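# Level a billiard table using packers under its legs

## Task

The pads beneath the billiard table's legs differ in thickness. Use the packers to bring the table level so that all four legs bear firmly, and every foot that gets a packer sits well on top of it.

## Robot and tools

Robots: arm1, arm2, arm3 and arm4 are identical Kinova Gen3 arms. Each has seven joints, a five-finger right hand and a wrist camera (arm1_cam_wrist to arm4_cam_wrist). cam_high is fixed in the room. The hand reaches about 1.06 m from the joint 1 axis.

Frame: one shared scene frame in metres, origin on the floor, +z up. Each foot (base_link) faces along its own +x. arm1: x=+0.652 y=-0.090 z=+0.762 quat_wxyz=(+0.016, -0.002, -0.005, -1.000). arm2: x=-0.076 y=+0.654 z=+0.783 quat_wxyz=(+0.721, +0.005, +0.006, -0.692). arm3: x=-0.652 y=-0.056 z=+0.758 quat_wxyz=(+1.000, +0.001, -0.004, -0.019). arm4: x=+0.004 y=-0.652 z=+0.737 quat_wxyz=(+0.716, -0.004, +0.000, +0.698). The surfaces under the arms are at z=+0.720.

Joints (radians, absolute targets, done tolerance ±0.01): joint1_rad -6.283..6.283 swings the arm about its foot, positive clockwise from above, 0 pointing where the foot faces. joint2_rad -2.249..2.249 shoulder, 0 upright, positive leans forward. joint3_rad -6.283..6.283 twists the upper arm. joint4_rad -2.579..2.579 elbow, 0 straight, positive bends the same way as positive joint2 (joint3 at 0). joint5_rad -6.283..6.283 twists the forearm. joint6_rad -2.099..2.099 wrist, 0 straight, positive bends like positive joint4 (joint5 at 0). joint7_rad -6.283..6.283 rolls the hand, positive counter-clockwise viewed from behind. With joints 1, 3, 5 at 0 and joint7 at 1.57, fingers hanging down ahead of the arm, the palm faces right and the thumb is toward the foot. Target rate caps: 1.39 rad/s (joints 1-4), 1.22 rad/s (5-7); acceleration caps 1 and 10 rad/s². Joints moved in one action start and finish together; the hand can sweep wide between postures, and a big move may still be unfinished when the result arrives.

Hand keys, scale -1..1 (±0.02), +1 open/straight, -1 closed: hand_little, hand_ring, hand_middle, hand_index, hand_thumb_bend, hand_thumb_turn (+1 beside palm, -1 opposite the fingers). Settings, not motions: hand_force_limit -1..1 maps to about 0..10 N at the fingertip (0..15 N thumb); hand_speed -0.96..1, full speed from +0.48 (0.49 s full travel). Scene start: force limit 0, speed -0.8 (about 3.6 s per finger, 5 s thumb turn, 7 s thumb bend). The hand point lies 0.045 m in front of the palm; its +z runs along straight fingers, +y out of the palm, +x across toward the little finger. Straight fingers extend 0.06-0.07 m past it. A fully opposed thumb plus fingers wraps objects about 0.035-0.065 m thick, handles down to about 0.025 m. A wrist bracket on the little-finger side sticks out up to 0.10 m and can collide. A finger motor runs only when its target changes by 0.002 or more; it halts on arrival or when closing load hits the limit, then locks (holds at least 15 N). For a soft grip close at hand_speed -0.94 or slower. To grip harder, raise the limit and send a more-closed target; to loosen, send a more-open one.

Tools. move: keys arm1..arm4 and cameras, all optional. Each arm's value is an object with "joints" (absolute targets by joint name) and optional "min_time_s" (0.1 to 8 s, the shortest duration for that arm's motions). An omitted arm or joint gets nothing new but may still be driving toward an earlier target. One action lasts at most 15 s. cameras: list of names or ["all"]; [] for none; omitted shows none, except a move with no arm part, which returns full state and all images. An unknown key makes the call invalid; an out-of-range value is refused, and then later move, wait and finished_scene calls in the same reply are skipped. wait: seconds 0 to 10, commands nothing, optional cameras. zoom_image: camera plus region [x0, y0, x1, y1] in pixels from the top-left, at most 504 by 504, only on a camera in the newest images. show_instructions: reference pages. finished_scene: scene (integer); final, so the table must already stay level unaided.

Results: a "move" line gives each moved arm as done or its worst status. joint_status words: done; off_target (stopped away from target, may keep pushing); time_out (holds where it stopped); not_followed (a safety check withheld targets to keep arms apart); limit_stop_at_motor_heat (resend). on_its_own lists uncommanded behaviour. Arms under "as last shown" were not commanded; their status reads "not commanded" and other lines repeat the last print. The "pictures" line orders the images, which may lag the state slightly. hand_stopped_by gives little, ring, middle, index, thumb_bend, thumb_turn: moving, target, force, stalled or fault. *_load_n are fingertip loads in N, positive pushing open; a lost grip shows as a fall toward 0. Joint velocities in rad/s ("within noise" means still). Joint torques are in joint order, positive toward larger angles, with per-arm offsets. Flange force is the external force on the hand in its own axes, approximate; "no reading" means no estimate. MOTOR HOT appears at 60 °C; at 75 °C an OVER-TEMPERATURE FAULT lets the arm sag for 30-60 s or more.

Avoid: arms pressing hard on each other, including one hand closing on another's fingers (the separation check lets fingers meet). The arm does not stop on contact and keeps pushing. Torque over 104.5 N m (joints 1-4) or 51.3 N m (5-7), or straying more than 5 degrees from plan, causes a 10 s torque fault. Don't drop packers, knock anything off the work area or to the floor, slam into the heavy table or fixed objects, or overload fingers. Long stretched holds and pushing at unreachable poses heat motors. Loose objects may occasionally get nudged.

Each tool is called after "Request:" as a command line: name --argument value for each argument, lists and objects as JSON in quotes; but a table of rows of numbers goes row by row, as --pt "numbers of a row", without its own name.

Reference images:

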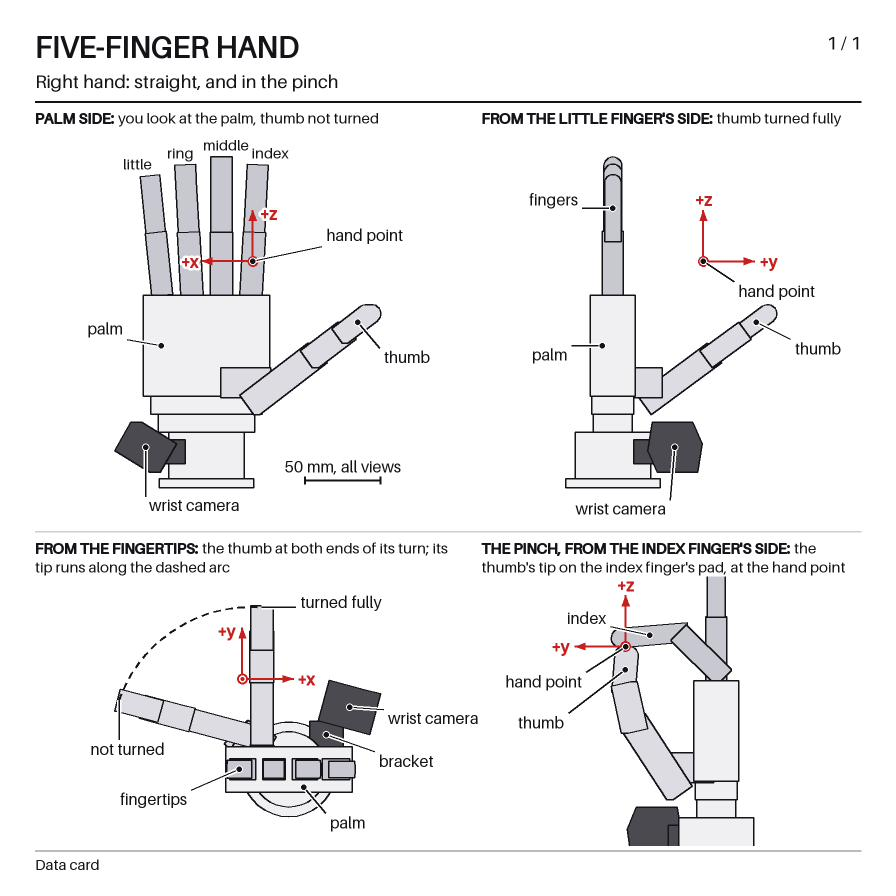

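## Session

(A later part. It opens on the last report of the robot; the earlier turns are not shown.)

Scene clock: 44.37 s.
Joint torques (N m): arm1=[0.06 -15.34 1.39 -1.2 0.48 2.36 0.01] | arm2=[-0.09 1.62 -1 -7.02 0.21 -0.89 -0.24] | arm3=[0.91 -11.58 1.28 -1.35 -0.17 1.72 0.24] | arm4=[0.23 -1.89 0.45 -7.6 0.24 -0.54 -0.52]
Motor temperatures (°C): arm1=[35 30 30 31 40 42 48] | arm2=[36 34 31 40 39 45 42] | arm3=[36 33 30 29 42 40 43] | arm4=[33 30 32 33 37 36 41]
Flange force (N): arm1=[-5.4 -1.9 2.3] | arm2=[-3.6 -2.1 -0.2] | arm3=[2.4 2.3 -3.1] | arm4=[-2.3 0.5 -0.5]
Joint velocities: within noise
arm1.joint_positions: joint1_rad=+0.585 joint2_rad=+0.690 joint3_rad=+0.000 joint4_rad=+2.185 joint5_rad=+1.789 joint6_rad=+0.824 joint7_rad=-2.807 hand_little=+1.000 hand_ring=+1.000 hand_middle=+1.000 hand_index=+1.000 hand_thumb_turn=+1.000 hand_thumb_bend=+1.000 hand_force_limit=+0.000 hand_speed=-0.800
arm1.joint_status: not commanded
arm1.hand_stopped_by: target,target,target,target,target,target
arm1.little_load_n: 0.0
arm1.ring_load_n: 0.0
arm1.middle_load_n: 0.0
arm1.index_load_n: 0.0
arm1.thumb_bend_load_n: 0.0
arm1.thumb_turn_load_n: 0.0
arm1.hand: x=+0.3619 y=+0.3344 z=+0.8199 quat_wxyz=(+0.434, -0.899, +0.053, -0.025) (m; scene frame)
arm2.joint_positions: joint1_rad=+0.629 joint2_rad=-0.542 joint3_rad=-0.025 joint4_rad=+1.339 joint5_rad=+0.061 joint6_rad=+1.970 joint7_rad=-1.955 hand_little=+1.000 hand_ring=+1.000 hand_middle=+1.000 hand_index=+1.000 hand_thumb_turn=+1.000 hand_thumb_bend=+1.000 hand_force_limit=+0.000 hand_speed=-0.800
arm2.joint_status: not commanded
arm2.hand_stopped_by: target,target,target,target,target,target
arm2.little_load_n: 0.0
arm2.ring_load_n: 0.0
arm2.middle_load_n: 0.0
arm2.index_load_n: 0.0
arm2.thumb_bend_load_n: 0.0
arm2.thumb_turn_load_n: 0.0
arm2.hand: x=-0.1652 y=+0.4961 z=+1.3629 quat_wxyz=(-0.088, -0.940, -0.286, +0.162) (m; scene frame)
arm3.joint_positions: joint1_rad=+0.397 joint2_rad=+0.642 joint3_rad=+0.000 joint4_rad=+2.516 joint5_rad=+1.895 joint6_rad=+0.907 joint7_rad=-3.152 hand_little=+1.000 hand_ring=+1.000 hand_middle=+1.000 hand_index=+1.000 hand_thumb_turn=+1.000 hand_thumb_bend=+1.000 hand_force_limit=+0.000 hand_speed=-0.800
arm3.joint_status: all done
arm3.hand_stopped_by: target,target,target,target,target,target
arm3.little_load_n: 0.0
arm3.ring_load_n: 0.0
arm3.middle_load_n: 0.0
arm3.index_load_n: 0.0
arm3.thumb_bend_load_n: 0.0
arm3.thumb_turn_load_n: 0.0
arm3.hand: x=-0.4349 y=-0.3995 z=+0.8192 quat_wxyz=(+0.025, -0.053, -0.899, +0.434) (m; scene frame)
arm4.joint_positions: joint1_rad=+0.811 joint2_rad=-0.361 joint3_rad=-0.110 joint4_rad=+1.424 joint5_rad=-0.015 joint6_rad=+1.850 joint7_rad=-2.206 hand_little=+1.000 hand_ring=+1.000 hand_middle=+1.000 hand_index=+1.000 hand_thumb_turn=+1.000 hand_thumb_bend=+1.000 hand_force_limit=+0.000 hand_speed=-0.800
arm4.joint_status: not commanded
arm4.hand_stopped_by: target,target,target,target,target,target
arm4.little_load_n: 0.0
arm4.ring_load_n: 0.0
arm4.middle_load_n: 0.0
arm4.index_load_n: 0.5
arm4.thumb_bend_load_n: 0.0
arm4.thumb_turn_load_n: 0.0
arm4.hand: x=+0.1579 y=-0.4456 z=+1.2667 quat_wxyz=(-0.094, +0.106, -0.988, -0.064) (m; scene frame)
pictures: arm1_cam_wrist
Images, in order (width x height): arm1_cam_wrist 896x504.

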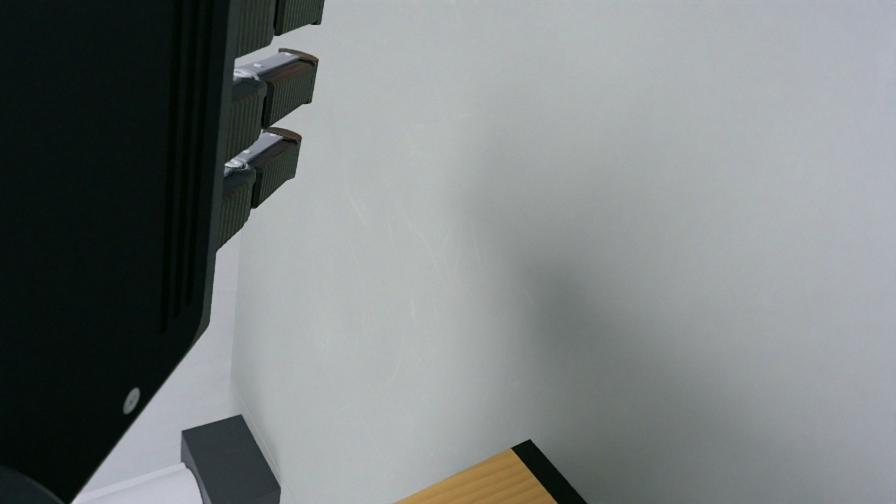

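Request:
move --arm1 '{"joints": {"joint1_rad": 0.6237, "joint2_rad": 0.6721, "joint4_rad": 2.2689, "joint5_rad": 1.8868, "joint6_rad": 0.8324, "joint7_rad": -2.8962}, "min_time_s": 1.5}' --arm3 '{"joints": {"joint2_rad": 0.2, "joint4_rad": 2.0}, "min_time_s": 1.5}' --cameras '["arm1_cam_wrist"]'

Request:
zoom_image --camera "arm1_cam_wrist" --region '[440, 370, 600, 504]'

Request:
move --arm3 '{"joints": {"joint1_rad": -1.2575, "joint5_rad": 0.4505, "joint6_rad": 1.766, "joint7_rad": -2.6531}, "min_time_s": 3}'

Request:
move --arm3 '{"joints": {"joint2_rad": 1.0819, "joint4_rad": 1.0848}, "min_time_s": 2.5}' --cameras '["arm3_cam_wrist", "cam_high"]'

Scene clock: 60.20 s.
Joint torques (N m): arm1=[0.01 -14.6 1.32 -0.82 0.33 2.41 0.04] | arm2=[-0.13 1.61 -0.98 -7.01 0.21 -0.97 -0.19] | arm3=[0.9 -11.49 0.31 -8.81 1.29 1.35 0.2] | arm4=[0.2 -1.85 0.5 -7.62 0.2 -0.6 -0.56]
Motor temperatures (°C): arm1=[35 30 30 31 40 42 48] | arm2=[36 34 31 40 39 45 42] | arm3=[36 33 30 29 42 40 43] | arm4=[33 30 32 33 37 36 41]
Flange force (N): arm1=[-4.9 -2.1 2.4] | arm2=[-3.5 -1.9 -0.5] | arm3=[2.2 0.6 -2.8] | arm4=[-2.2 0.4 -0.6]
move: arm1 done; arm3 done
Joint velocities: within noise
arm1.joint_positions: joint1_rad=+0.624 joint2_rad=+0.672 joint3_rad=+0.000 joint4_rad=+2.269 joint5_rad=+1.887 joint6_rad=+0.832 joint7_rad=-2.896 hand_little=+1.000 hand_ring=+1.000 hand_middle=+1.000 hand_index=+1.000 hand_thumb_turn=+1.000 hand_thumb_bend=+1.000 hand_force_limit=+0.000 hand_speed=-0.800
arm1.joint_status: all done
arm1.hand_stopped_by: target,target,target,target,target,target
arm1.little_load_n: 0.0
arm1.ring_load_n: 0.0
arm1.middle_load_n: 0.0
arm1.index_load_n: 0.0
arm1.thumb_bend_load_n: 0.0
arm1.thumb_turn_load_n: 0.0
arm1.hand: x=+0.3916 y=+0.3309 z=+0.8199 quat_wxyz=(+0.434, -0.899, +0.053, -0.025) (m; scene frame)
arm2, arm4: as last shown
arm3.joint_positions: joint1_rad=+0.397 joint2_rad=+0.200 joint3_rad=+0.000 joint4_rad=+2.000 joint5_rad=+1.895 joint6_rad=+0.907 joint7_rad=-3.152 hand_little=+1.000 hand_ring=+1.000 hand_middle=+1.000 hand_index=+1.000 hand_thumb_turn=+1.000 hand_thumb_bend=+1.000 hand_force_limit=+0.000 hand_speed=-0.800
arm3.joint_status: all done
arm3.hand_stopped_by: target,target,target,target,target,target
arm3.little_load_n: 0.0
arm3.ring_load_n: 0.0
arm3.middle_load_n: -0.5
arm3.index_load_n: 0.0
arm3.thumb_bend_load_n: 0.0
arm3.thumb_turn_load_n: 0.0
arm3.hand: x=-0.2091 y=-0.5071 z=+1.2084 quat_wxyz=(-0.362, -0.235, -0.724, +0.538) (m; scene frame)
arm4.index_load_n: 0.0
arm4.thumb_turn_load_n: -0.5
pictures: arm1_cam_wrist
Images, in order (width x height): arm1_cam_wrist 896x504.

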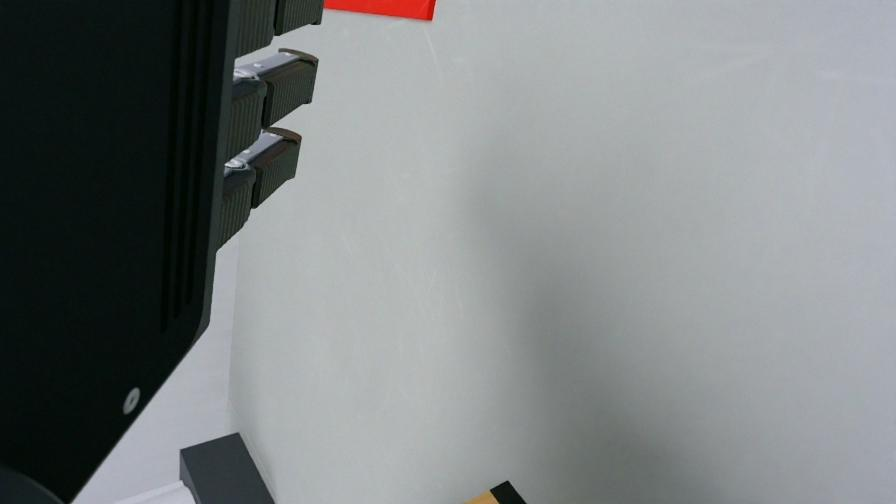

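Scaled by 3.150.

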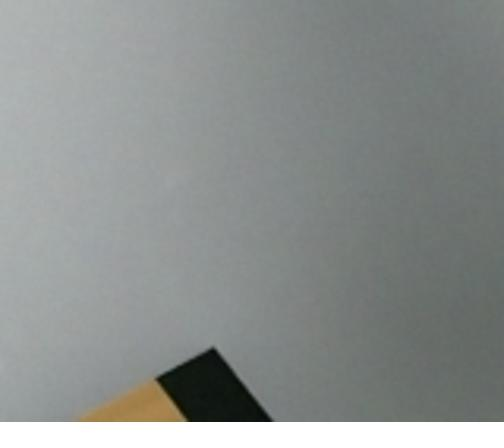

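Scene clock: 63.53 s.
Joint torques (N m): arm1=[-0.11 -14.6 1.34 -0.85 0.34 2.37 -0.01] | arm2=[-0.22 1.64 -0.98 -7.1 0.23 -0.88 -0.18] | arm3=[1.02 -8.11 0.35 -5.59 0.73 1.48 0.2] | arm4=[0.21 -1.86 0.42 -7.58 0.25 -0.61 -0.54]
Motor temperatures (°C): arm1=[35 30 30 31 40 42 48] | arm2=[36 34 31 40 39 45 42] | arm3=[36 33 30 29 42 40 43] | arm4=[33 30 32 33 37 36 41]
Flange force (N): arm1=[-4.8 -2.3 2.4] | arm2=[-3.3 -1.7 0.2] | arm3=[3.7 -1.0 0.5] | arm4=[-2.4 0.3 -0.8]
move: arm3 done
Joint velocities: within noise
arm1, arm2, arm4: as last shown
arm3.joint_positions: joint1_rad=-1.257 joint2_rad=+0.200 joint3_rad=+0.000 joint4_rad=+2.000 joint5_rad=+0.450 joint6_rad=+1.766 joint7_rad=-2.653 hand_little=+1.000 hand_ring=+1.000 hand_middle=+1.000 hand_index=+1.000 hand_thumb_turn=+1.000 hand_thumb_bend=+1.000 hand_force_limit=+0.000 hand_speed=-0.800
arm3.joint_status: all done
arm3.hand_stopped_by: target,target,target,target,target,target
arm3.little_load_n: 0.0
arm3.ring_load_n: 0.0
arm3.middle_load_n: 0.0
arm3.index_load_n: 0.0
arm3.thumb_bend_load_n: 0.0
arm3.thumb_turn_load_n: 0.0
arm3.hand: x=-0.4398 y=+0.0423 z=+1.0302 quat_wxyz=(-0.044, +0.107, -0.888, +0.445) (m; scene frame)
arm4.thumb_bend_load_n: -0.5
arm4.thumb_turn_load_n: 0.0
pictures: none

Scene clock: 66.37 s.
Joint torques (N m): arm1=[0.09 -14.64 1.3 -0.79 0.33 2.37 -0.02] | arm2=[-0.16 1.64 -0.97 -7.09 0.2 -0.91 -0.23] | arm3=[1.1 -21.88 1.41 -5.76 0.72 1.47 0.25] | arm4=[0.21 -1.86 0.49 -7.59 0.23 -0.6 -0.53]
Motor temperatures (°C): arm1=[35 30 30 31 40 42 48] | arm2=[36 34 31 40 39 45 42] | arm3=[36 33 30 29 42 40 43] | arm4=[33 30 32 33 37 36 41]
Flange force (N): arm1=[-5.3 -2.2 2.2] | arm2=[-3.4 -1.9 0.0] | arm3=[3.3 -1.7 1.0] | arm4=[-2.2 0.5 -0.7]
move: arm3 done
Joint velocities: within noise
arm1, arm2, arm4: as last shown
arm2.little_load_n: 0.5
arm3.joint_positions: joint1_rad=-1.258 joint2_rad=+1.082 joint3_rad=+0.000 joint4_rad=+1.085 joint5_rad=+0.450 joint6_rad=+1.766 joint7_rad=-2.653 hand_little=+1.000 hand_ring=+1.000 hand_middle=+1.000 hand_index=+1.000 hand_thumb_turn=+1.000 hand_thumb_bend=+1.000 hand_force_limit=+0.000 hand_speed=-0.800
arm3.joint_status: all done
arm3.hand_stopped_by: target,target,target,target,target,target
arm3.little_load_n: 0.5
arm3.ring_load_n: 0.0
arm3.middle_load_n: 0.0
arm3.index_load_n: 0.0
arm3.thumb_bend_load_n: 0.0
arm3.thumb_turn_load_n: 0.0
arm3.hand: x=-0.3340 y=+0.3264 z=+0.8200 quat_wxyz=(-0.050, +0.104, -0.895, +0.431) (m; scene frame)
arm4.thumb_bend_load_n: 0.0
arm4.thumb_turn_load_n: 0.5
pictures: arm3_cam_wrist, cam_high
Images, in order (width x height): arm3_cam_wrist 896x504, cam_high 896x504.

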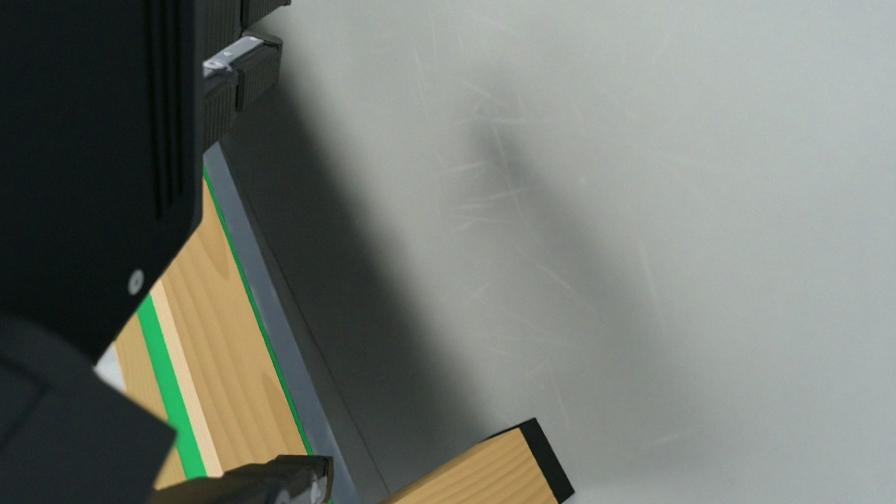

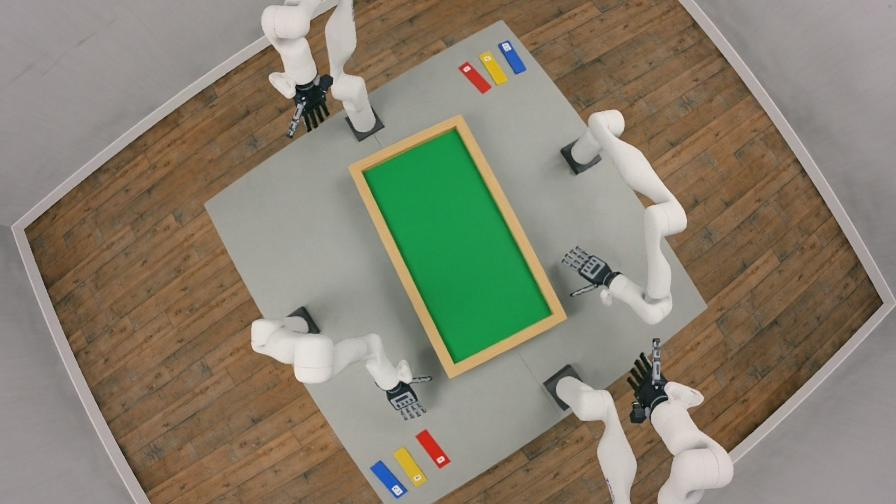

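Request:
zoom_image --camera "arm3_cam_wrist" --region '[470, 400, 590, 504]'

Scaled by 4.200.

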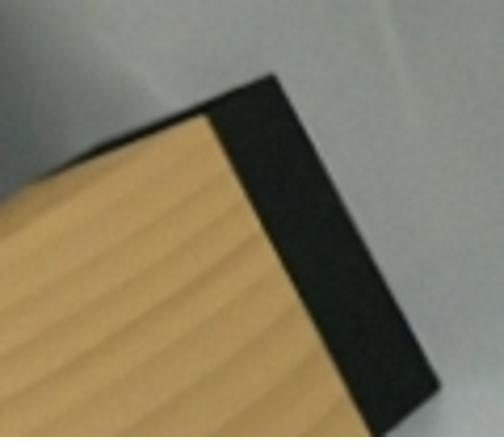

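Request:
move --arm1 '{"joints": {"joint1_rad": 0.5515, "joint2_rad": 0.7127, "joint4_rad": 2.0986, "joint5_rad": 1.6967, "joint6_rad": 0.8223, "joint7_rad": -2.7184}, "min_time_s": 1.5}' --arm3 '{"joints": {"joint2_rad": 0.2, "joint4_rad": 2.0}, "min_time_s": 2}' --cameras '["arm1_cam_wrist"]'

Request:
zoom_image --camera "arm1_cam_wrist" --region '[500, 360, 620, 490]'

Scene clock: 72.00 s.
Joint torques (N m): arm1=[-7.48 -16.43 -5.65 -7.36 3.27 -0.92 -0.12] | arm2=[-0.13 1.6 -0.99 -7.11 0.17 -0.89 -0.27] | arm3=[1.1 -8.14 0.36 -5.57 0.73 1.55 0.22] | arm4=[0.14 -1.86 0.53 -7.61 0.19 -0.59 -0.55]
Motor temperatures (°C): arm1=[35 30 30 31 40 42 48] | arm2=[36 34 31 40 39 45 42] | arm3=[36 33 30 29 42 40 43] | arm4=[33 30 32 33 37 36 41]
Flange force (N): arm1=[10.4 -7.2 2.4] | arm2=[-3.5 -2.1 0.1] | arm3=[3.8 -0.7 0.5] | arm4=[-2.2 0.5 -0.6]
move: arm1 done; arm3 done
Joint velocities: within noise
arm1.joint_positions: joint1_rad=+0.552 joint2_rad=+0.713 joint3_rad=+0.000 joint4_rad=+2.099 joint5_rad=+1.697 joint6_rad=+0.822 joint7_rad=-2.718 hand_little=+1.000 hand_ring=+1.000 hand_middle=+1.000 hand_index=+1.000 hand_thumb_turn=+1.000 hand_thumb_bend=+0.997 hand_force_limit=+0.000 hand_speed=-0.800
arm1.joint_status: all done
arm1.hand_stopped_by: target,target,target,target,target,target
arm1.little_load_n: 0.0
arm1.ring_load_n: 0.0
arm1.middle_load_n: 0.0
arm1.index_load_n: 0.0
arm1.thumb_bend_load_n: -12.0
arm1.thumb_turn_load_n: 0.0
arm1.hand: x=+0.3322 y=+0.3379 z=+0.8199 quat_wxyz=(+0.434, -0.899, +0.053, -0.025) (m; scene frame)
arm2, arm4: as last shown
arm2.little_load_n: 0.0
arm3.joint_positions: joint1_rad=-1.258 joint2_rad=+0.200 joint3_rad=+0.000 joint4_rad=+2.000 joint5_rad=+0.450 joint6_rad=+1.766 joint7_rad=-2.653 hand_little=+1.000 hand_ring=+1.000 hand_middle=+1.000 hand_index=+1.000 hand_thumb_turn=+1.000 hand_thumb_bend=+1.000 hand_force_limit=+0.000 hand_speed=-0.800
arm3.joint_status: all done
arm3.hand_stopped_by: target,target,target,target,target,target
arm3.little_load_n: 0.0
arm3.ring_load_n: 0.0
arm3.middle_load_n: 0.0
arm3.index_load_n: 0.0
arm3.thumb_bend_load_n: 0.0
arm3.thumb_turn_load_n: -0.5
arm3.hand: x=-0.4398 y=+0.0423 z=+1.0302 quat_wxyz=(-0.044, +0.107, -0.888, +0.445) (m; scene frame)
arm4.thumb_turn_load_n: 0.0
pictures: arm1_cam_wrist
Images, in order (width x height): arm1_cam_wrist 896x504.

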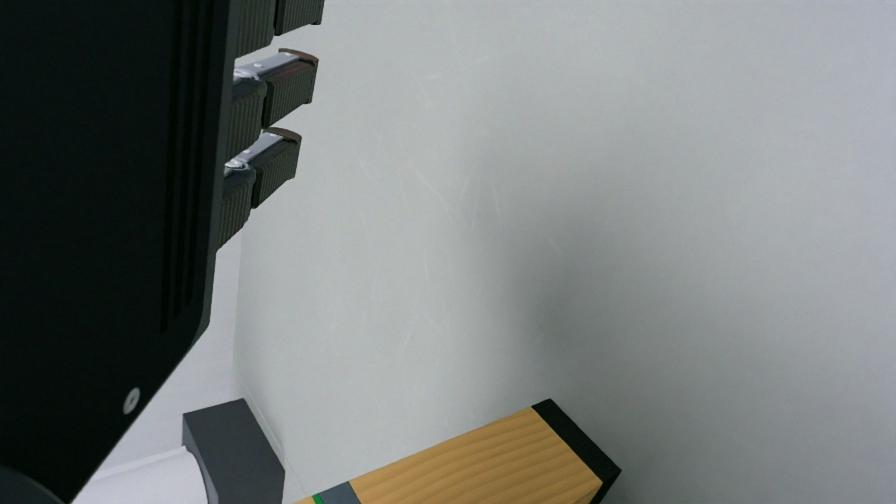

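Scaled by 3.877.

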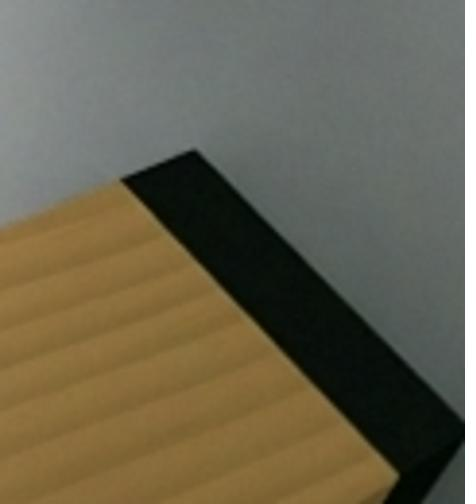

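Request:
move --arm1 '{"joints": {"joint1_rad": 0.6237, "joint2_rad": 0.6721, "joint4_rad": 2.2689, "joint5_rad": 1.8868, "joint6_rad": 0.8324, "joint7_rad": -2.8962}, "min_time_s": 1.5}' --cameras '["cam_high"]'

Scene clock: 74.37 s.
Joint torques (N m): arm1=[-0.06 -14.71 1.3 -0.85 0.32 2.41 -0.01] | arm2=[-0.18 1.68 -0.92 -7.01 0.24 -0.98 -0.23] | arm3=[1.02 -8.17 0.36 -5.6 0.74 1.5 0.23] | arm4=[0.2 -1.89 0.46 -7.6 0.22 -0.6 -0.51]
Motor temperatures (°C): arm1=[35 30 30 31 40 42 48] | arm2=[36 34 31 40 39 45 42] | arm3=[36 33 30 29 42 40 43] | arm4=[33 30 32 33 37 36 41]
Flange force (N): arm1=[-4.9 -2.1 2.6] | arm2=[-3.3 -1.7 -0.5] | arm3=[3.7 -0.7 0.6] | arm4=[-2.3 0.5 -0.7]
move: arm1 done
Joint velocities: within noise
arm1.joint_positions: joint1_rad=+0.624 joint2_rad=+0.672 joint3_rad=+0.000 joint4_rad=+2.269 joint5_rad=+1.887 joint6_rad=+0.832 joint7_rad=-2.896 hand_little=+1.000 hand_ring=+1.000 hand_middle=+1.000 hand_index=+1.000 hand_thumb_turn=+1.000 hand_thumb_bend=+1.000 hand_force_limit=+0.000 hand_speed=-0.800
arm1.joint_status: all done
arm1.hand_stopped_by: target,target,target,target,target,target
arm1.little_load_n: 0.0
arm1.ring_load_n: 0.0
arm1.middle_load_n: 0.0
arm1.index_load_n: 0.0
arm1.thumb_bend_load_n: 0.0
arm1.thumb_turn_load_n: 0.0
arm1.hand: x=+0.3915 y=+0.3309 z=+0.8199 quat_wxyz=(+0.434, -0.899, +0.053, -0.025) (m; scene frame)
arm2, arm3, arm4: as last shown
arm2.thumb_bend_load_n: -0.5
arm3.thumb_turn_load_n: 0.0
arm4.middle_load_n: 0.5
pictures: cam_high
Images, in order (width x height): cam_high 896x504.

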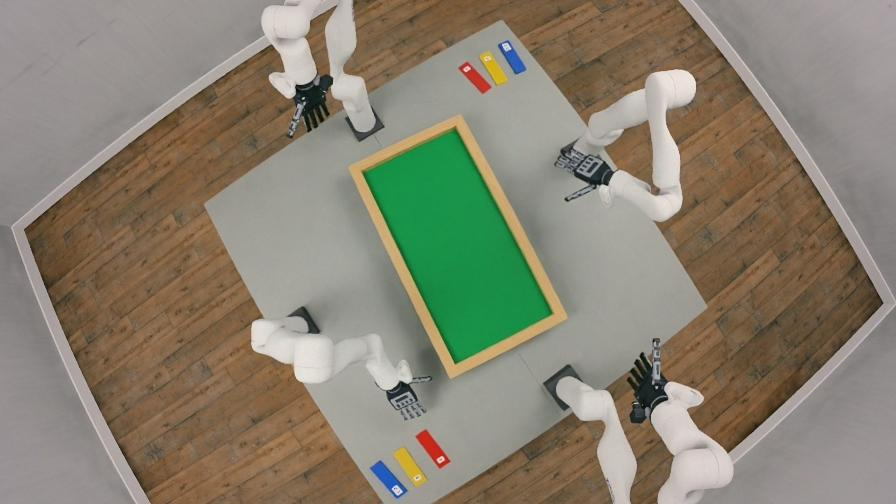

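Request:
move --arm1 '{"joints": {"joint2_rad": 0.1, "joint4_rad": 2.0}, "min_time_s": 1.5}' --arm3 '{"joints": {"joint1_rad": -1.603, "joint5_rad": 0.9312, "joint6_rad": 1.7286, "joint7_rad": -2.5635}, "min_time_s": 1.5}'

Request:
move --arm1 '{"joints": {"joint1_rad": 1.4831, "joint5_rad": 3.9427, "joint6_rad": 1.5852, "joint7_rad": -2.8388}, "min_time_s": 3}' --arm3 '{"joints": {"joint2_rad": 1.2677, "joint4_rad": 1.1657}, "min_time_s": 3}' --cameras '["arm3_cam_wrist", "cam_high"]'

Request:
move --arm1 '{"joints": {"joint2_rad": 1.1377, "joint4_rad": 2.4018}, "min_time_s": 2.5}' --cameras '["arm1_cam_wrist", "arm3_cam_wrist", "cam_high"]'

Scene clock: 80.90 s.
Joint torques (N m): arm1=[0 -10.73 0.18 -6.97 1.49 1.89 0.04] | arm2=[-0.17 1.62 -0.94 -7.07 0.22 -0.87 -0.26] | arm3=[1.05 -8.77 0.58 -6.08 1.44 1.35 0.23] | arm4=[0.15 -1.93 0.46 -7.61 0.22 -0.58 -0.53]
Motor temperatures (°C): arm1=[35 30 30 31 40 42 48] | arm2=[36 34 31 40 39 45 42] | arm3=[36 33 30 29 42 40 43] | arm4=[33 30 32 33 37 36 41]
Flange force (N): arm1=[-4.7 -2.0 3.7] | arm2=[-3.4 -1.8 0.0] | arm3=[3.8 -0.2 -0.8] | arm4=[-2.4 0.5 -0.6]
move: arm1 done; arm3 done
Joint velocities: within noise
arm1.joint_positions: joint1_rad=+0.624 joint2_rad=+0.100 joint3_rad=+0.000 joint4_rad=+2.000 joint5_rad=+1.887 joint6_rad=+0.832 joint7_rad=-2.896 hand_little=+1.000 hand_ring=+1.000 hand_middle=+1.000 hand_index=+1.000 hand_thumb_turn=+1.000 hand_thumb_bend=+1.000 hand_force_limit=+0.000 hand_speed=-0.800
arm1.joint_status: all done
arm1.hand_stopped_by: target,target,target,target,target,target
arm1.little_load_n: 0.0
arm1.ring_load_n: 0.0
arm1.middle_load_n: 0.0
arm1.index_load_n: 0.0
arm1.thumb_bend_load_n: 0.0
arm1.thumb_turn_load_n: 0.0
arm1.hand: x=+0.2859 y=+0.4073 z=+1.2344 quat_wxyz=(+0.583, -0.730, +0.205, +0.292) (m; scene frame)
arm2, arm4: as last shown
arm2.thumb_bend_load_n: 0.0
arm3.joint_positions: joint1_rad=-1.603 joint2_rad=+0.200 joint3_rad=+0.000 joint4_rad=+2.000 joint5_rad=+0.931 joint6_rad=+1.729 joint7_rad=-2.564 hand_little=+1.000 hand_ring=+1.000 hand_middle=+1.000 hand_index=+1.000 hand_thumb_turn=+1.000 hand_thumb_bend=+1.000 hand_force_limit=+0.000 hand_speed=-0.800
arm3.joint_status: all done
arm3.hand_stopped_by: target,target,target,target,target,target
arm3.little_load_n: 0.5
arm3.ring_load_n: 0.0
arm3.middle_load_n: 0.0
arm3.index_load_n: 0.0
arm3.thumb_bend_load_n: 0.0
arm3.thumb_turn_load_n: 0.0
arm3.hand: x=-0.3690 y=+0.1737 z=+1.1009 quat_wxyz=(-0.323, +0.331, -0.761, +0.454) (m; scene frame)
arm4.little_load_n: -0.5
arm4.middle_load_n: 0.0
pictures: none

Scene clock: 84.27 s.
Joint torques (N m): arm1=[0.06 -9.96 -0.19 -6.04 -1.68 1.82 0.07] | arm2=[-0.17 1.57 -0.86 -6.98 0.2 -0.89 -0.22] | arm3=[1.18 -22.06 2.42 -4.61 1.11 1.75 0.27] | arm4=[0.19 -1.91 0.48 -7.61 0.24 -0.6 -0.48]
Motor temperatures (°C): arm1=[35 30 30 31 40 42 48] | arm2=[36 34 31 40 39 45 42] | arm3=[36 33 30 29 42 40 43] | arm4=[33 30 32 33 37 36 41]
Flange force (N): arm1=[3.9 2.9 5.3] | arm2=[-3.5 -1.5 -0.4] | arm3=[4.2 -1.4 0.3] | arm4=[-2.2 0.7 -0.7]
move: arm1 done; arm3 done
Joint velocities: within noise
arm1.joint_positions: joint1_rad=+1.483 joint2_rad=+0.100 joint3_rad=+0.000 joint4_rad=+2.000 joint5_rad=+3.943 joint6_rad=+1.585 joint7_rad=-2.839 hand_little=+1.000 hand_ring=+1.000 hand_middle=+1.000 hand_index=+1.000 hand_thumb_turn=+1.000 hand_thumb_bend=+1.000 hand_force_limit=+0.000 hand_speed=-0.800
arm1.joint_status: all done
arm1.hand_stopped_by: target,target,target,target,target,target
arm1.little_load_n: 0.0
arm1.ring_load_n: 0.0
arm1.middle_load_n: 0.0
arm1.index_load_n: 0.0
arm1.thumb_bend_load_n: 0.0
arm1.thumb_turn_load_n: 0.0
arm1.hand: x=+0.3839 y=+0.3636 z=+1.4591 quat_wxyz=(+0.896, -0.155, -0.414, +0.025) (m; scene frame)
arm2, arm4: as last shown
arm3.joint_positions: joint1_rad=-1.603 joint2_rad=+1.268 joint3_rad=+0.000 joint4_rad=+1.166 joint5_rad=+0.931 joint6_rad=+1.729 joint7_rad=-2.564 hand_little=+1.000 hand_ring=+1.000 hand_middle=+1.000 hand_index=+1.000 hand_thumb_turn=+1.000 hand_thumb_bend=+1.000 hand_force_limit=+0.000 hand_speed=-0.800
arm3.joint_status: all done
arm3.hand_stopped_by: target,target,target,target,target,target
arm3.little_load_n: 0.0
arm3.ring_load_n: 0.0
arm3.middle_load_n: 0.0
arm3.index_load_n: 0.0
arm3.thumb_bend_load_n: 0.0
arm3.thumb_turn_load_n: 0.0
arm3.hand: x=-0.3650 y=+0.4058 z=+0.7901 quat_wxyz=(-0.281, +0.366, -0.704, +0.540) (m; scene frame)
arm4.little_load_n: 0.0
pictures: arm3_cam_wrist, cam_high
Images, in order (width x height): arm3_cam_wrist 896x504, cam_high 896x504.

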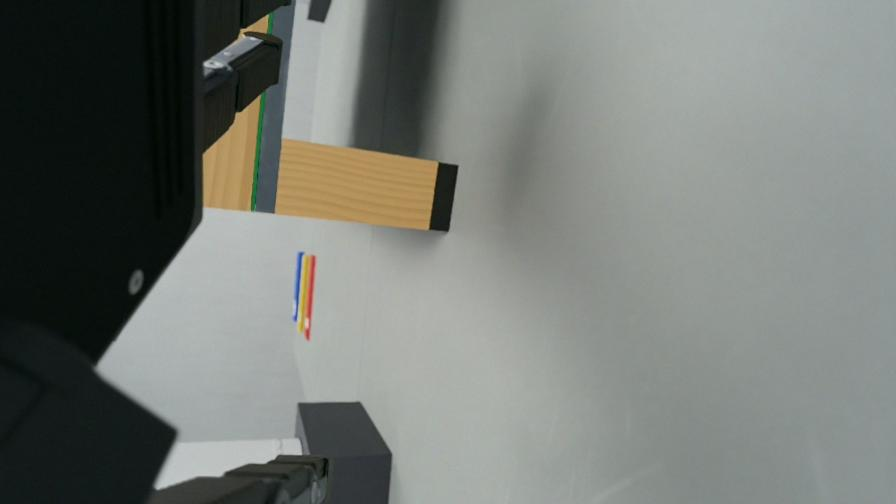

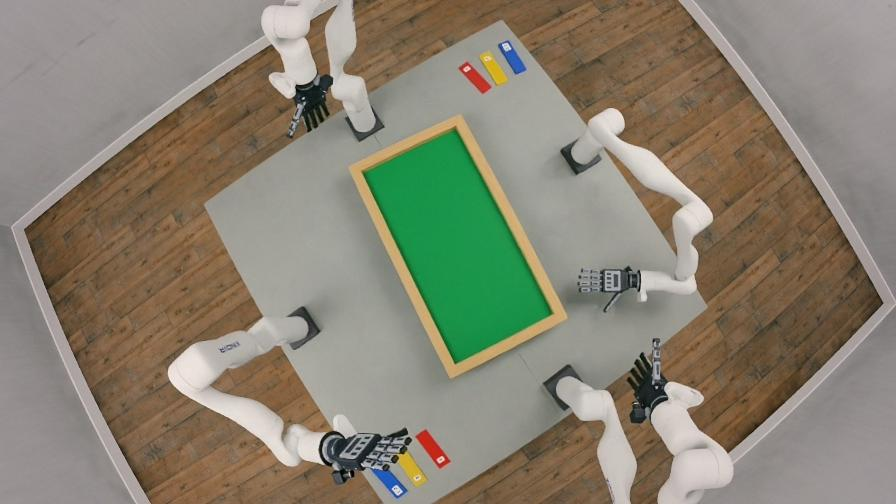

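Scene clock: 87.10 s.
Joint torques (N m): arm1=[0.05 -15.84 -1.28 3.19 0.7 2.82 0] | arm2=[-0.1 1.61 -0.91 -7.06 0.2 -0.91 -0.17] | arm3=[1.17 -22.04 2.42 -4.66 1.12 1.77 0.23] | arm4=[0.2 -1.88 0.49 -7.63 0.23 -0.61 -0.48]
Motor temperatures (°C): arm1=[35 30 30 31 40 42 48] | arm2=[36 34 31 40 39 45 42] | arm3=[36 33 30 29 42 40 43] | arm4=[33 30 32 33 37 36 41]
Flange force (N): arm1=[4.5 0.6 4.1] | arm2=[-3.4 -1.7 -0.1] | arm3=[4.4 -1.6 0.4] | arm4=[-2.1 0.6 -0.6]
move: arm1 done
Joint velocities: within noise
arm1.joint_positions: joint1_rad=+1.483 joint2_rad=+1.138 joint3_rad=+0.000 joint4_rad=+2.402 joint5_rad=+3.943 joint6_rad=+1.585 joint7_rad=-2.839 hand_little=+1.000 hand_ring=+1.000 hand_middle=+1.000 hand_index=+1.000 hand_thumb_turn=+1.000 hand_thumb_bend=+1.000 hand_force_limit=+0.000 hand_speed=-0.800
arm1.joint_status: all done
arm1.hand_stopped_by: target,target,target,target,target,target
arm1.little_load_n: 0.0
arm1.ring_load_n: 0.0
arm1.middle_load_n: 0.0
arm1.index_load_n: 0.0
arm1.thumb_bend_load_n: 0.0
arm1.thumb_turn_load_n: -0.5
arm1.hand: x=+0.3860 y=+0.3163 z=+0.7900 quat_wxyz=(+0.540, -0.704, -0.366, +0.281) (m; scene frame)
arm2.joint_positions: joint1_rad=+0.629 joint2_rad=-0.542 joint3_rad=-0.025 joint4_rad=+1.339 joint5_rad=+0.061 joint6_rad=+1.970 joint7_rad=-1.955 hand_little=+1.000 hand_ring=+1.000 hand_middle=+1.000 hand_index=+1.000 hand_thumb_turn=+1.000 hand_thumb_bend=+1.000 hand_force_limit=+0.000 hand_speed=-0.800
arm2.joint_status: not commanded
arm2.hand_stopped_by: target,target,target,target,target,target
arm2.little_load_n: 0.0
arm2.ring_load_n: 0.0
arm2.middle_load_n: -0.5
arm2.index_load_n: 0.0
arm2.thumb_bend_load_n: 0.0
arm2.thumb_turn_load_n: 0.0
arm2.hand: x=-0.1652 y=+0.4961 z=+1.3629 quat_wxyz=(-0.088, -0.940, -0.286, +0.162) (m; scene frame)
arm3: as last shown
arm3.thumb_turn_load_n: -0.5
arm4.joint_positions: joint1_rad=+0.811 joint2_rad=-0.361 joint3_rad=-0.110 joint4_rad=+1.424 joint5_rad=-0.015 joint6_rad=+1.850 joint7_rad=-2.206 hand_little=+1.000 hand_ring=+1.000 hand_middle=+1.000 hand_index=+1.000 hand_thumb_turn=+1.000 hand_thumb_bend=+1.000 hand_force_limit=+0.000 hand_speed=-0.800
arm4.joint_status: not commanded
arm4.hand_stopped_by: target,target,target,target,target,target
arm4.little_load_n: 0.0
arm4.ring_load_n: 0.0
arm4.middle_load_n: 0.0
arm4.index_load_n: 0.0
arm4.thumb_bend_load_n: 0.0
arm4.thumb_turn_load_n: 0.0
arm4.hand: x=+0.1579 y=-0.4456 z=+1.2667 quat_wxyz=(-0.094, +0.106, -0.988, -0.064) (m; scene frame)
pictures: arm1_cam_wrist, arm3_cam_wrist, cam_high
Images, in order (width x height): arm1_cam_wrist 896x504, arm3_cam_wrist 896x504, cam_high 896x504.

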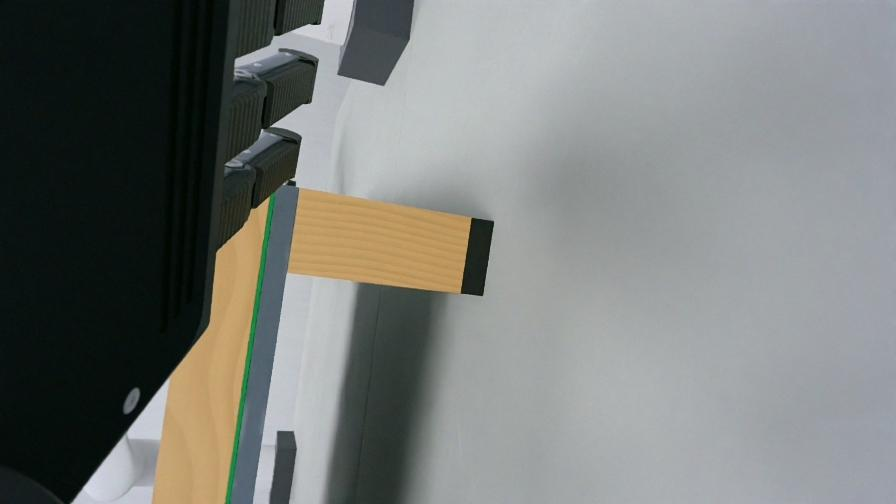

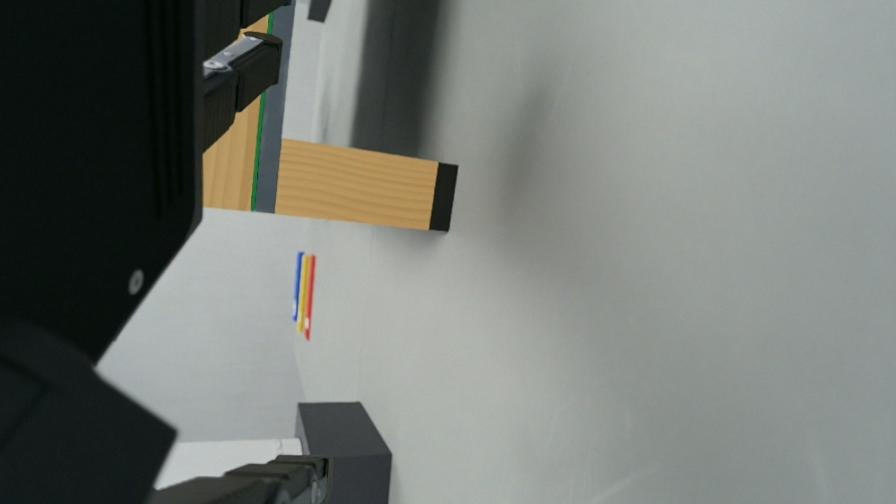

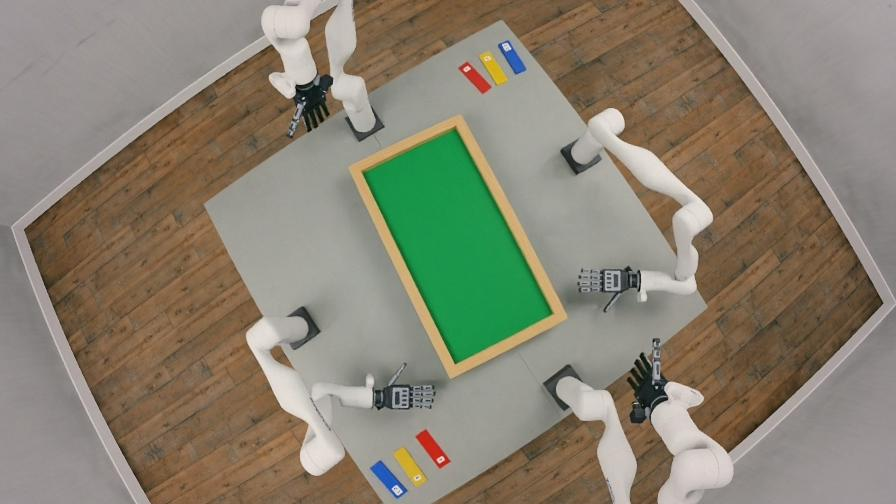

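Excellent frontal views.

Request:
zoom_image --camera "arm1_cam_wrist" --region '[430, 200, 530, 310]'

Request:
zoom_image --camera "arm3_cam_wrist" --region '[400, 145, 500, 255]'

Scaled by 4.582.

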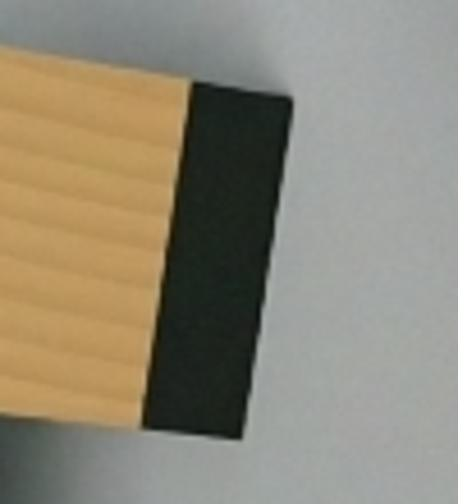

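Scaled by 4.582.

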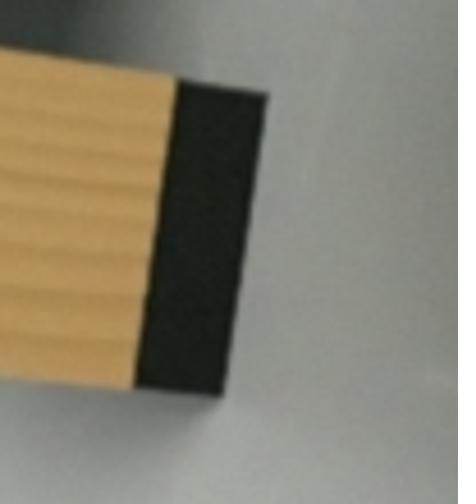

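Request:
move --arm1 '{"joints": {"joint2_rad": 0.1, "joint4_rad": 2.0}, "min_time_s": 2}' --arm3 '{"joints": {"joint2_rad": 0.2, "joint4_rad": 2.0}, "min_time_s": 2}'

Request:
move --arm1 '{"joints": {"joint1_rad": -1.3977, "joint5_rad": 1.0375, "joint6_rad": 1.537, "joint7_rad": -2.7233}, "min_time_s": 3}'

Request:
move --arm1 '{"joints": {"joint2_rad": 1.1806, "joint4_rad": 1.4999}, "min_time_s": 2.5}' --cameras '["arm1_cam_wrist", "cam_high"]'

Scene clock: 91.50 s.
Joint torques (N m): arm1=[0 -10.01 -0.14 -5.97 -1.66 1.79 0.04] | arm2=[-0.17 1.63 -0.92 -7.01 0.23 -0.9 -0.22] | arm3=[1.01 -8.75 0.54 -6.07 1.43 1.38 0.21] | arm4=[0.2 -1.9 0.45 -7.58 0.26 -0.59 -0.49]
Motor temperatures (°C): arm1=[35 30 30 31 40 42 48] | arm2=[36 34 31 40 39 45 42] | arm3=[36 33 30 29 42 40 43] | arm4=[33 30 32 33 37 36 41]
Flange force (N): arm1=[3.9 3.1 5.4] | arm2=[-3.4 -1.7 -0.3] | arm3=[3.7 -0.3 -0.6] | arm4=[-2.3 0.6 -0.7]
move: arm1 done; arm3 done
Joint velocities: within noise
arm1.joint_positions: joint1_rad=+1.483 joint2_rad=+0.100 joint3_rad=+0.000 joint4_rad=+2.000 joint5_rad=+3.943 joint6_rad=+1.585 joint7_rad=-2.839 hand_little=+1.000 hand_ring=+1.000 hand_middle=+1.000 hand_index=+1.000 hand_thumb_turn=+1.000 hand_thumb_bend=+1.000 hand_force_limit=+0.000 hand_speed=-0.800
arm1.joint_status: all done
arm1.hand_stopped_by: target,target,target,target,target,target
arm1.little_load_n: 0.0
arm1.ring_load_n: 0.0
arm1.middle_load_n: 0.0
arm1.index_load_n: 0.0
arm1.thumb_bend_load_n: 0.5
arm1.thumb_turn_load_n: 0.0
arm1.hand: x=+0.3839 y=+0.3636 z=+1.4591 quat_wxyz=(+0.896, -0.155, -0.414, +0.025) (m; scene frame)
arm2, arm4: as last shown
arm2.middle_load_n: 0.0
arm3.joint_positions: joint1_rad=-1.603 joint2_rad=+0.200 joint3_rad=+0.000 joint4_rad=+2.000 joint5_rad=+0.931 joint6_rad=+1.729 joint7_rad=-2.564 hand_little=+1.000 hand_ring=+1.000 hand_middle=+1.000 hand_index=+1.000 hand_thumb_turn=+1.000 hand_thumb_bend=+1.000 hand_force_limit=+0.000 hand_speed=-0.800
arm3.joint_status: all done
arm3.hand_stopped_by: target,target,target,target,target,target
arm3.little_load_n: 0.0
arm3.ring_load_n: 0.0
arm3.middle_load_n: 0.0
arm3.index_load_n: 0.0
arm3.thumb_bend_load_n: 0.0
arm3.thumb_turn_load_n: 0.0
arm3.hand: x=-0.3690 y=+0.1737 z=+1.1009 quat_wxyz=(-0.323, +0.331, -0.761, +0.454) (m; scene frame)
pictures: none

Scene clock: 95.43 s.
Joint torques (N m): arm1=[0.12 -8.26 0.22 -4.76 1.97 1.65 0] | arm2=[-0.1 1.63 -0.89 -7.04 0.18 -0.91 -0.22] | arm3=[0.95 -8.77 0.51 -6.1 1.47 1.37 0.23] | arm4=[0.19 -1.94 0.48 -7.64 0.22 -0.61 -0.54]
Motor temperatures (°C): arm1=[35 30 30 31 40 42 48] | arm2=[36 34 31 40 39 45 42] | arm3=[36 33 30 29 42 40 43] | arm4=[33 30 32 33 37 36 41]
Flange force (N): arm1=[-5.3 0.5 -1.5] | arm2=[-3.4 -1.7 -0.2] | arm3=[3.8 -0.2 -0.5] | arm4=[-2.4 0.5 -0.6]
move: arm1 done
Joint velocities: within noise
arm1.joint_positions: joint1_rad=-1.398 joint2_rad=+0.100 joint3_rad=+0.000 joint4_rad=+2.000 joint5_rad=+1.038 joint6_rad=+1.537 joint7_rad=-2.723 hand_little=+1.000 hand_ring=+1.000 hand_middle=+1.000 hand_index=+1.000 hand_thumb_turn=+1.000 hand_thumb_bend=+1.000 hand_force_limit=+0.000 hand_speed=-0.800
arm1.joint_status: all done
arm1.hand_stopped_by: target,target,target,target,target,target
arm1.little_load_n: 0.0
arm1.ring_load_n: 0.0
arm1.middle_load_n: 0.0
arm1.index_load_n: 0.0
arm1.thumb_bend_load_n: 0.0
arm1.thumb_turn_load_n: 0.0
arm1.hand: x=+0.3127 y=-0.3421 z=+1.1345 quat_wxyz=(+0.332, -0.816, -0.250, +0.402) (m; scene frame)
arm2, arm3, arm4: as last shown
arm2.thumb_bend_load_n: -0.5
arm3.little_load_n: -0.5
arm3.thumb_turn_load_n: -0.5
pictures: none

Scene clock: 98.27 s.
Joint torques (N m): arm1=[0.08 -20.47 2.4 -0.89 1.03 2.75 -0.02] | arm2=[-0.17 1.62 -0.99 -7.06 0.19 -0.95 -0.21] | arm3=[1.03 -8.86 0.54 -6.1 1.47 1.39 0.29] | arm4=[0.17 -1.91 0.47 -7.61 0.22 -0.62 -0.51]
Motor temperatures (°C): arm1=[35 30 30 31 40 42 48] | arm2=[36 34 31 40 39 45 42] | arm3=[36 33 30 29 42 40 43] | arm4=[33 30 32 33 37 36 41]
Flange force (N): arm1=[-6.2 3.1 -1.6] | arm2=[-3.4 -1.9 -0.2] | arm3=[3.8 0.2 -0.6] | arm4=[-2.3 0.5 -0.7]
move: arm1 done
Joint velocities: within noise
arm1.joint_positions: joint1_rad=-1.398 joint2_rad=+1.181 joint3_rad=+0.000 joint4_rad=+1.500 joint5_rad=+1.038 joint6_rad=+1.537 joint7_rad=-2.723 hand_little=+1.000 hand_ring=+1.000 hand_middle=+1.000 hand_index=+1.000 hand_thumb_turn=+1.000 hand_thumb_bend=+1.000 hand_force_limit=+0.000 hand_speed=-0.800
arm1.joint_status: all done
arm1.hand_stopped_by: target,target,target,target,target,target
arm1.little_load_n: 0.0
arm1.ring_load_n: 0.0
arm1.middle_load_n: 0.0
arm1.index_load_n: 0.0
arm1.thumb_bend_load_n: 0.0
arm1.thumb_turn_load_n: -0.5
arm1.hand: x=+0.2943 y=-0.4652 z=+0.7902 quat_wxyz=(+0.540, -0.704, -0.366, +0.281) (m; scene frame)
arm2, arm3, arm4: as last shown
arm2.thumb_bend_load_n: 0.0
arm3.little_load_n: 0.0
pictures: arm1_cam_wrist, cam_high
Images, in order (width x height): arm1_cam_wrist 896x504, cam_high 896x504.

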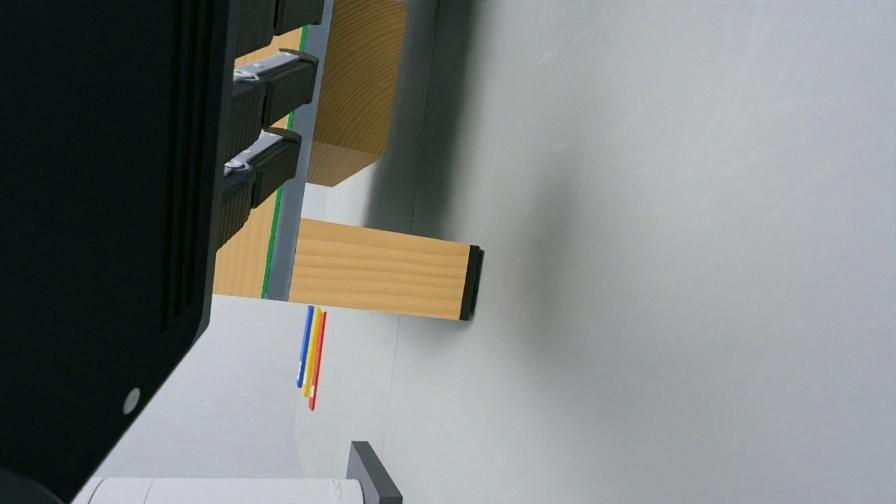

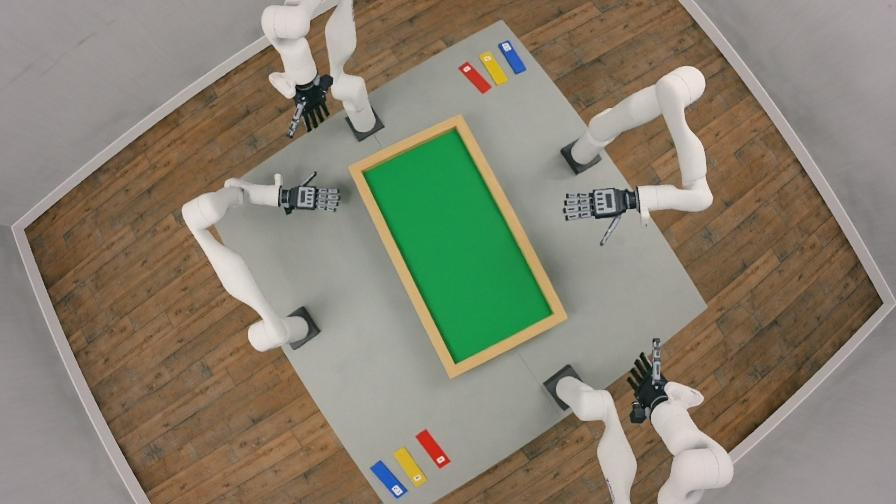

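Request:
zoom_image --camera "arm1_cam_wrist" --region '[430, 225, 530, 335]'

Scaled by 4.582.

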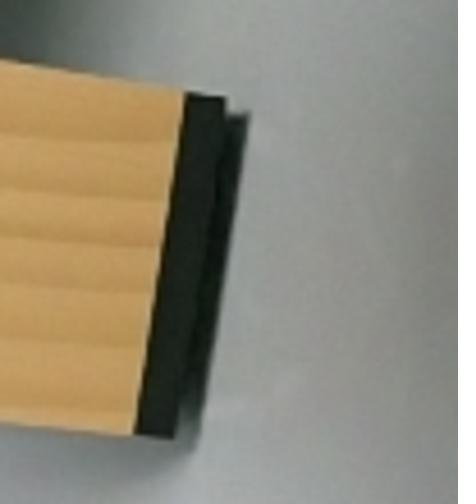

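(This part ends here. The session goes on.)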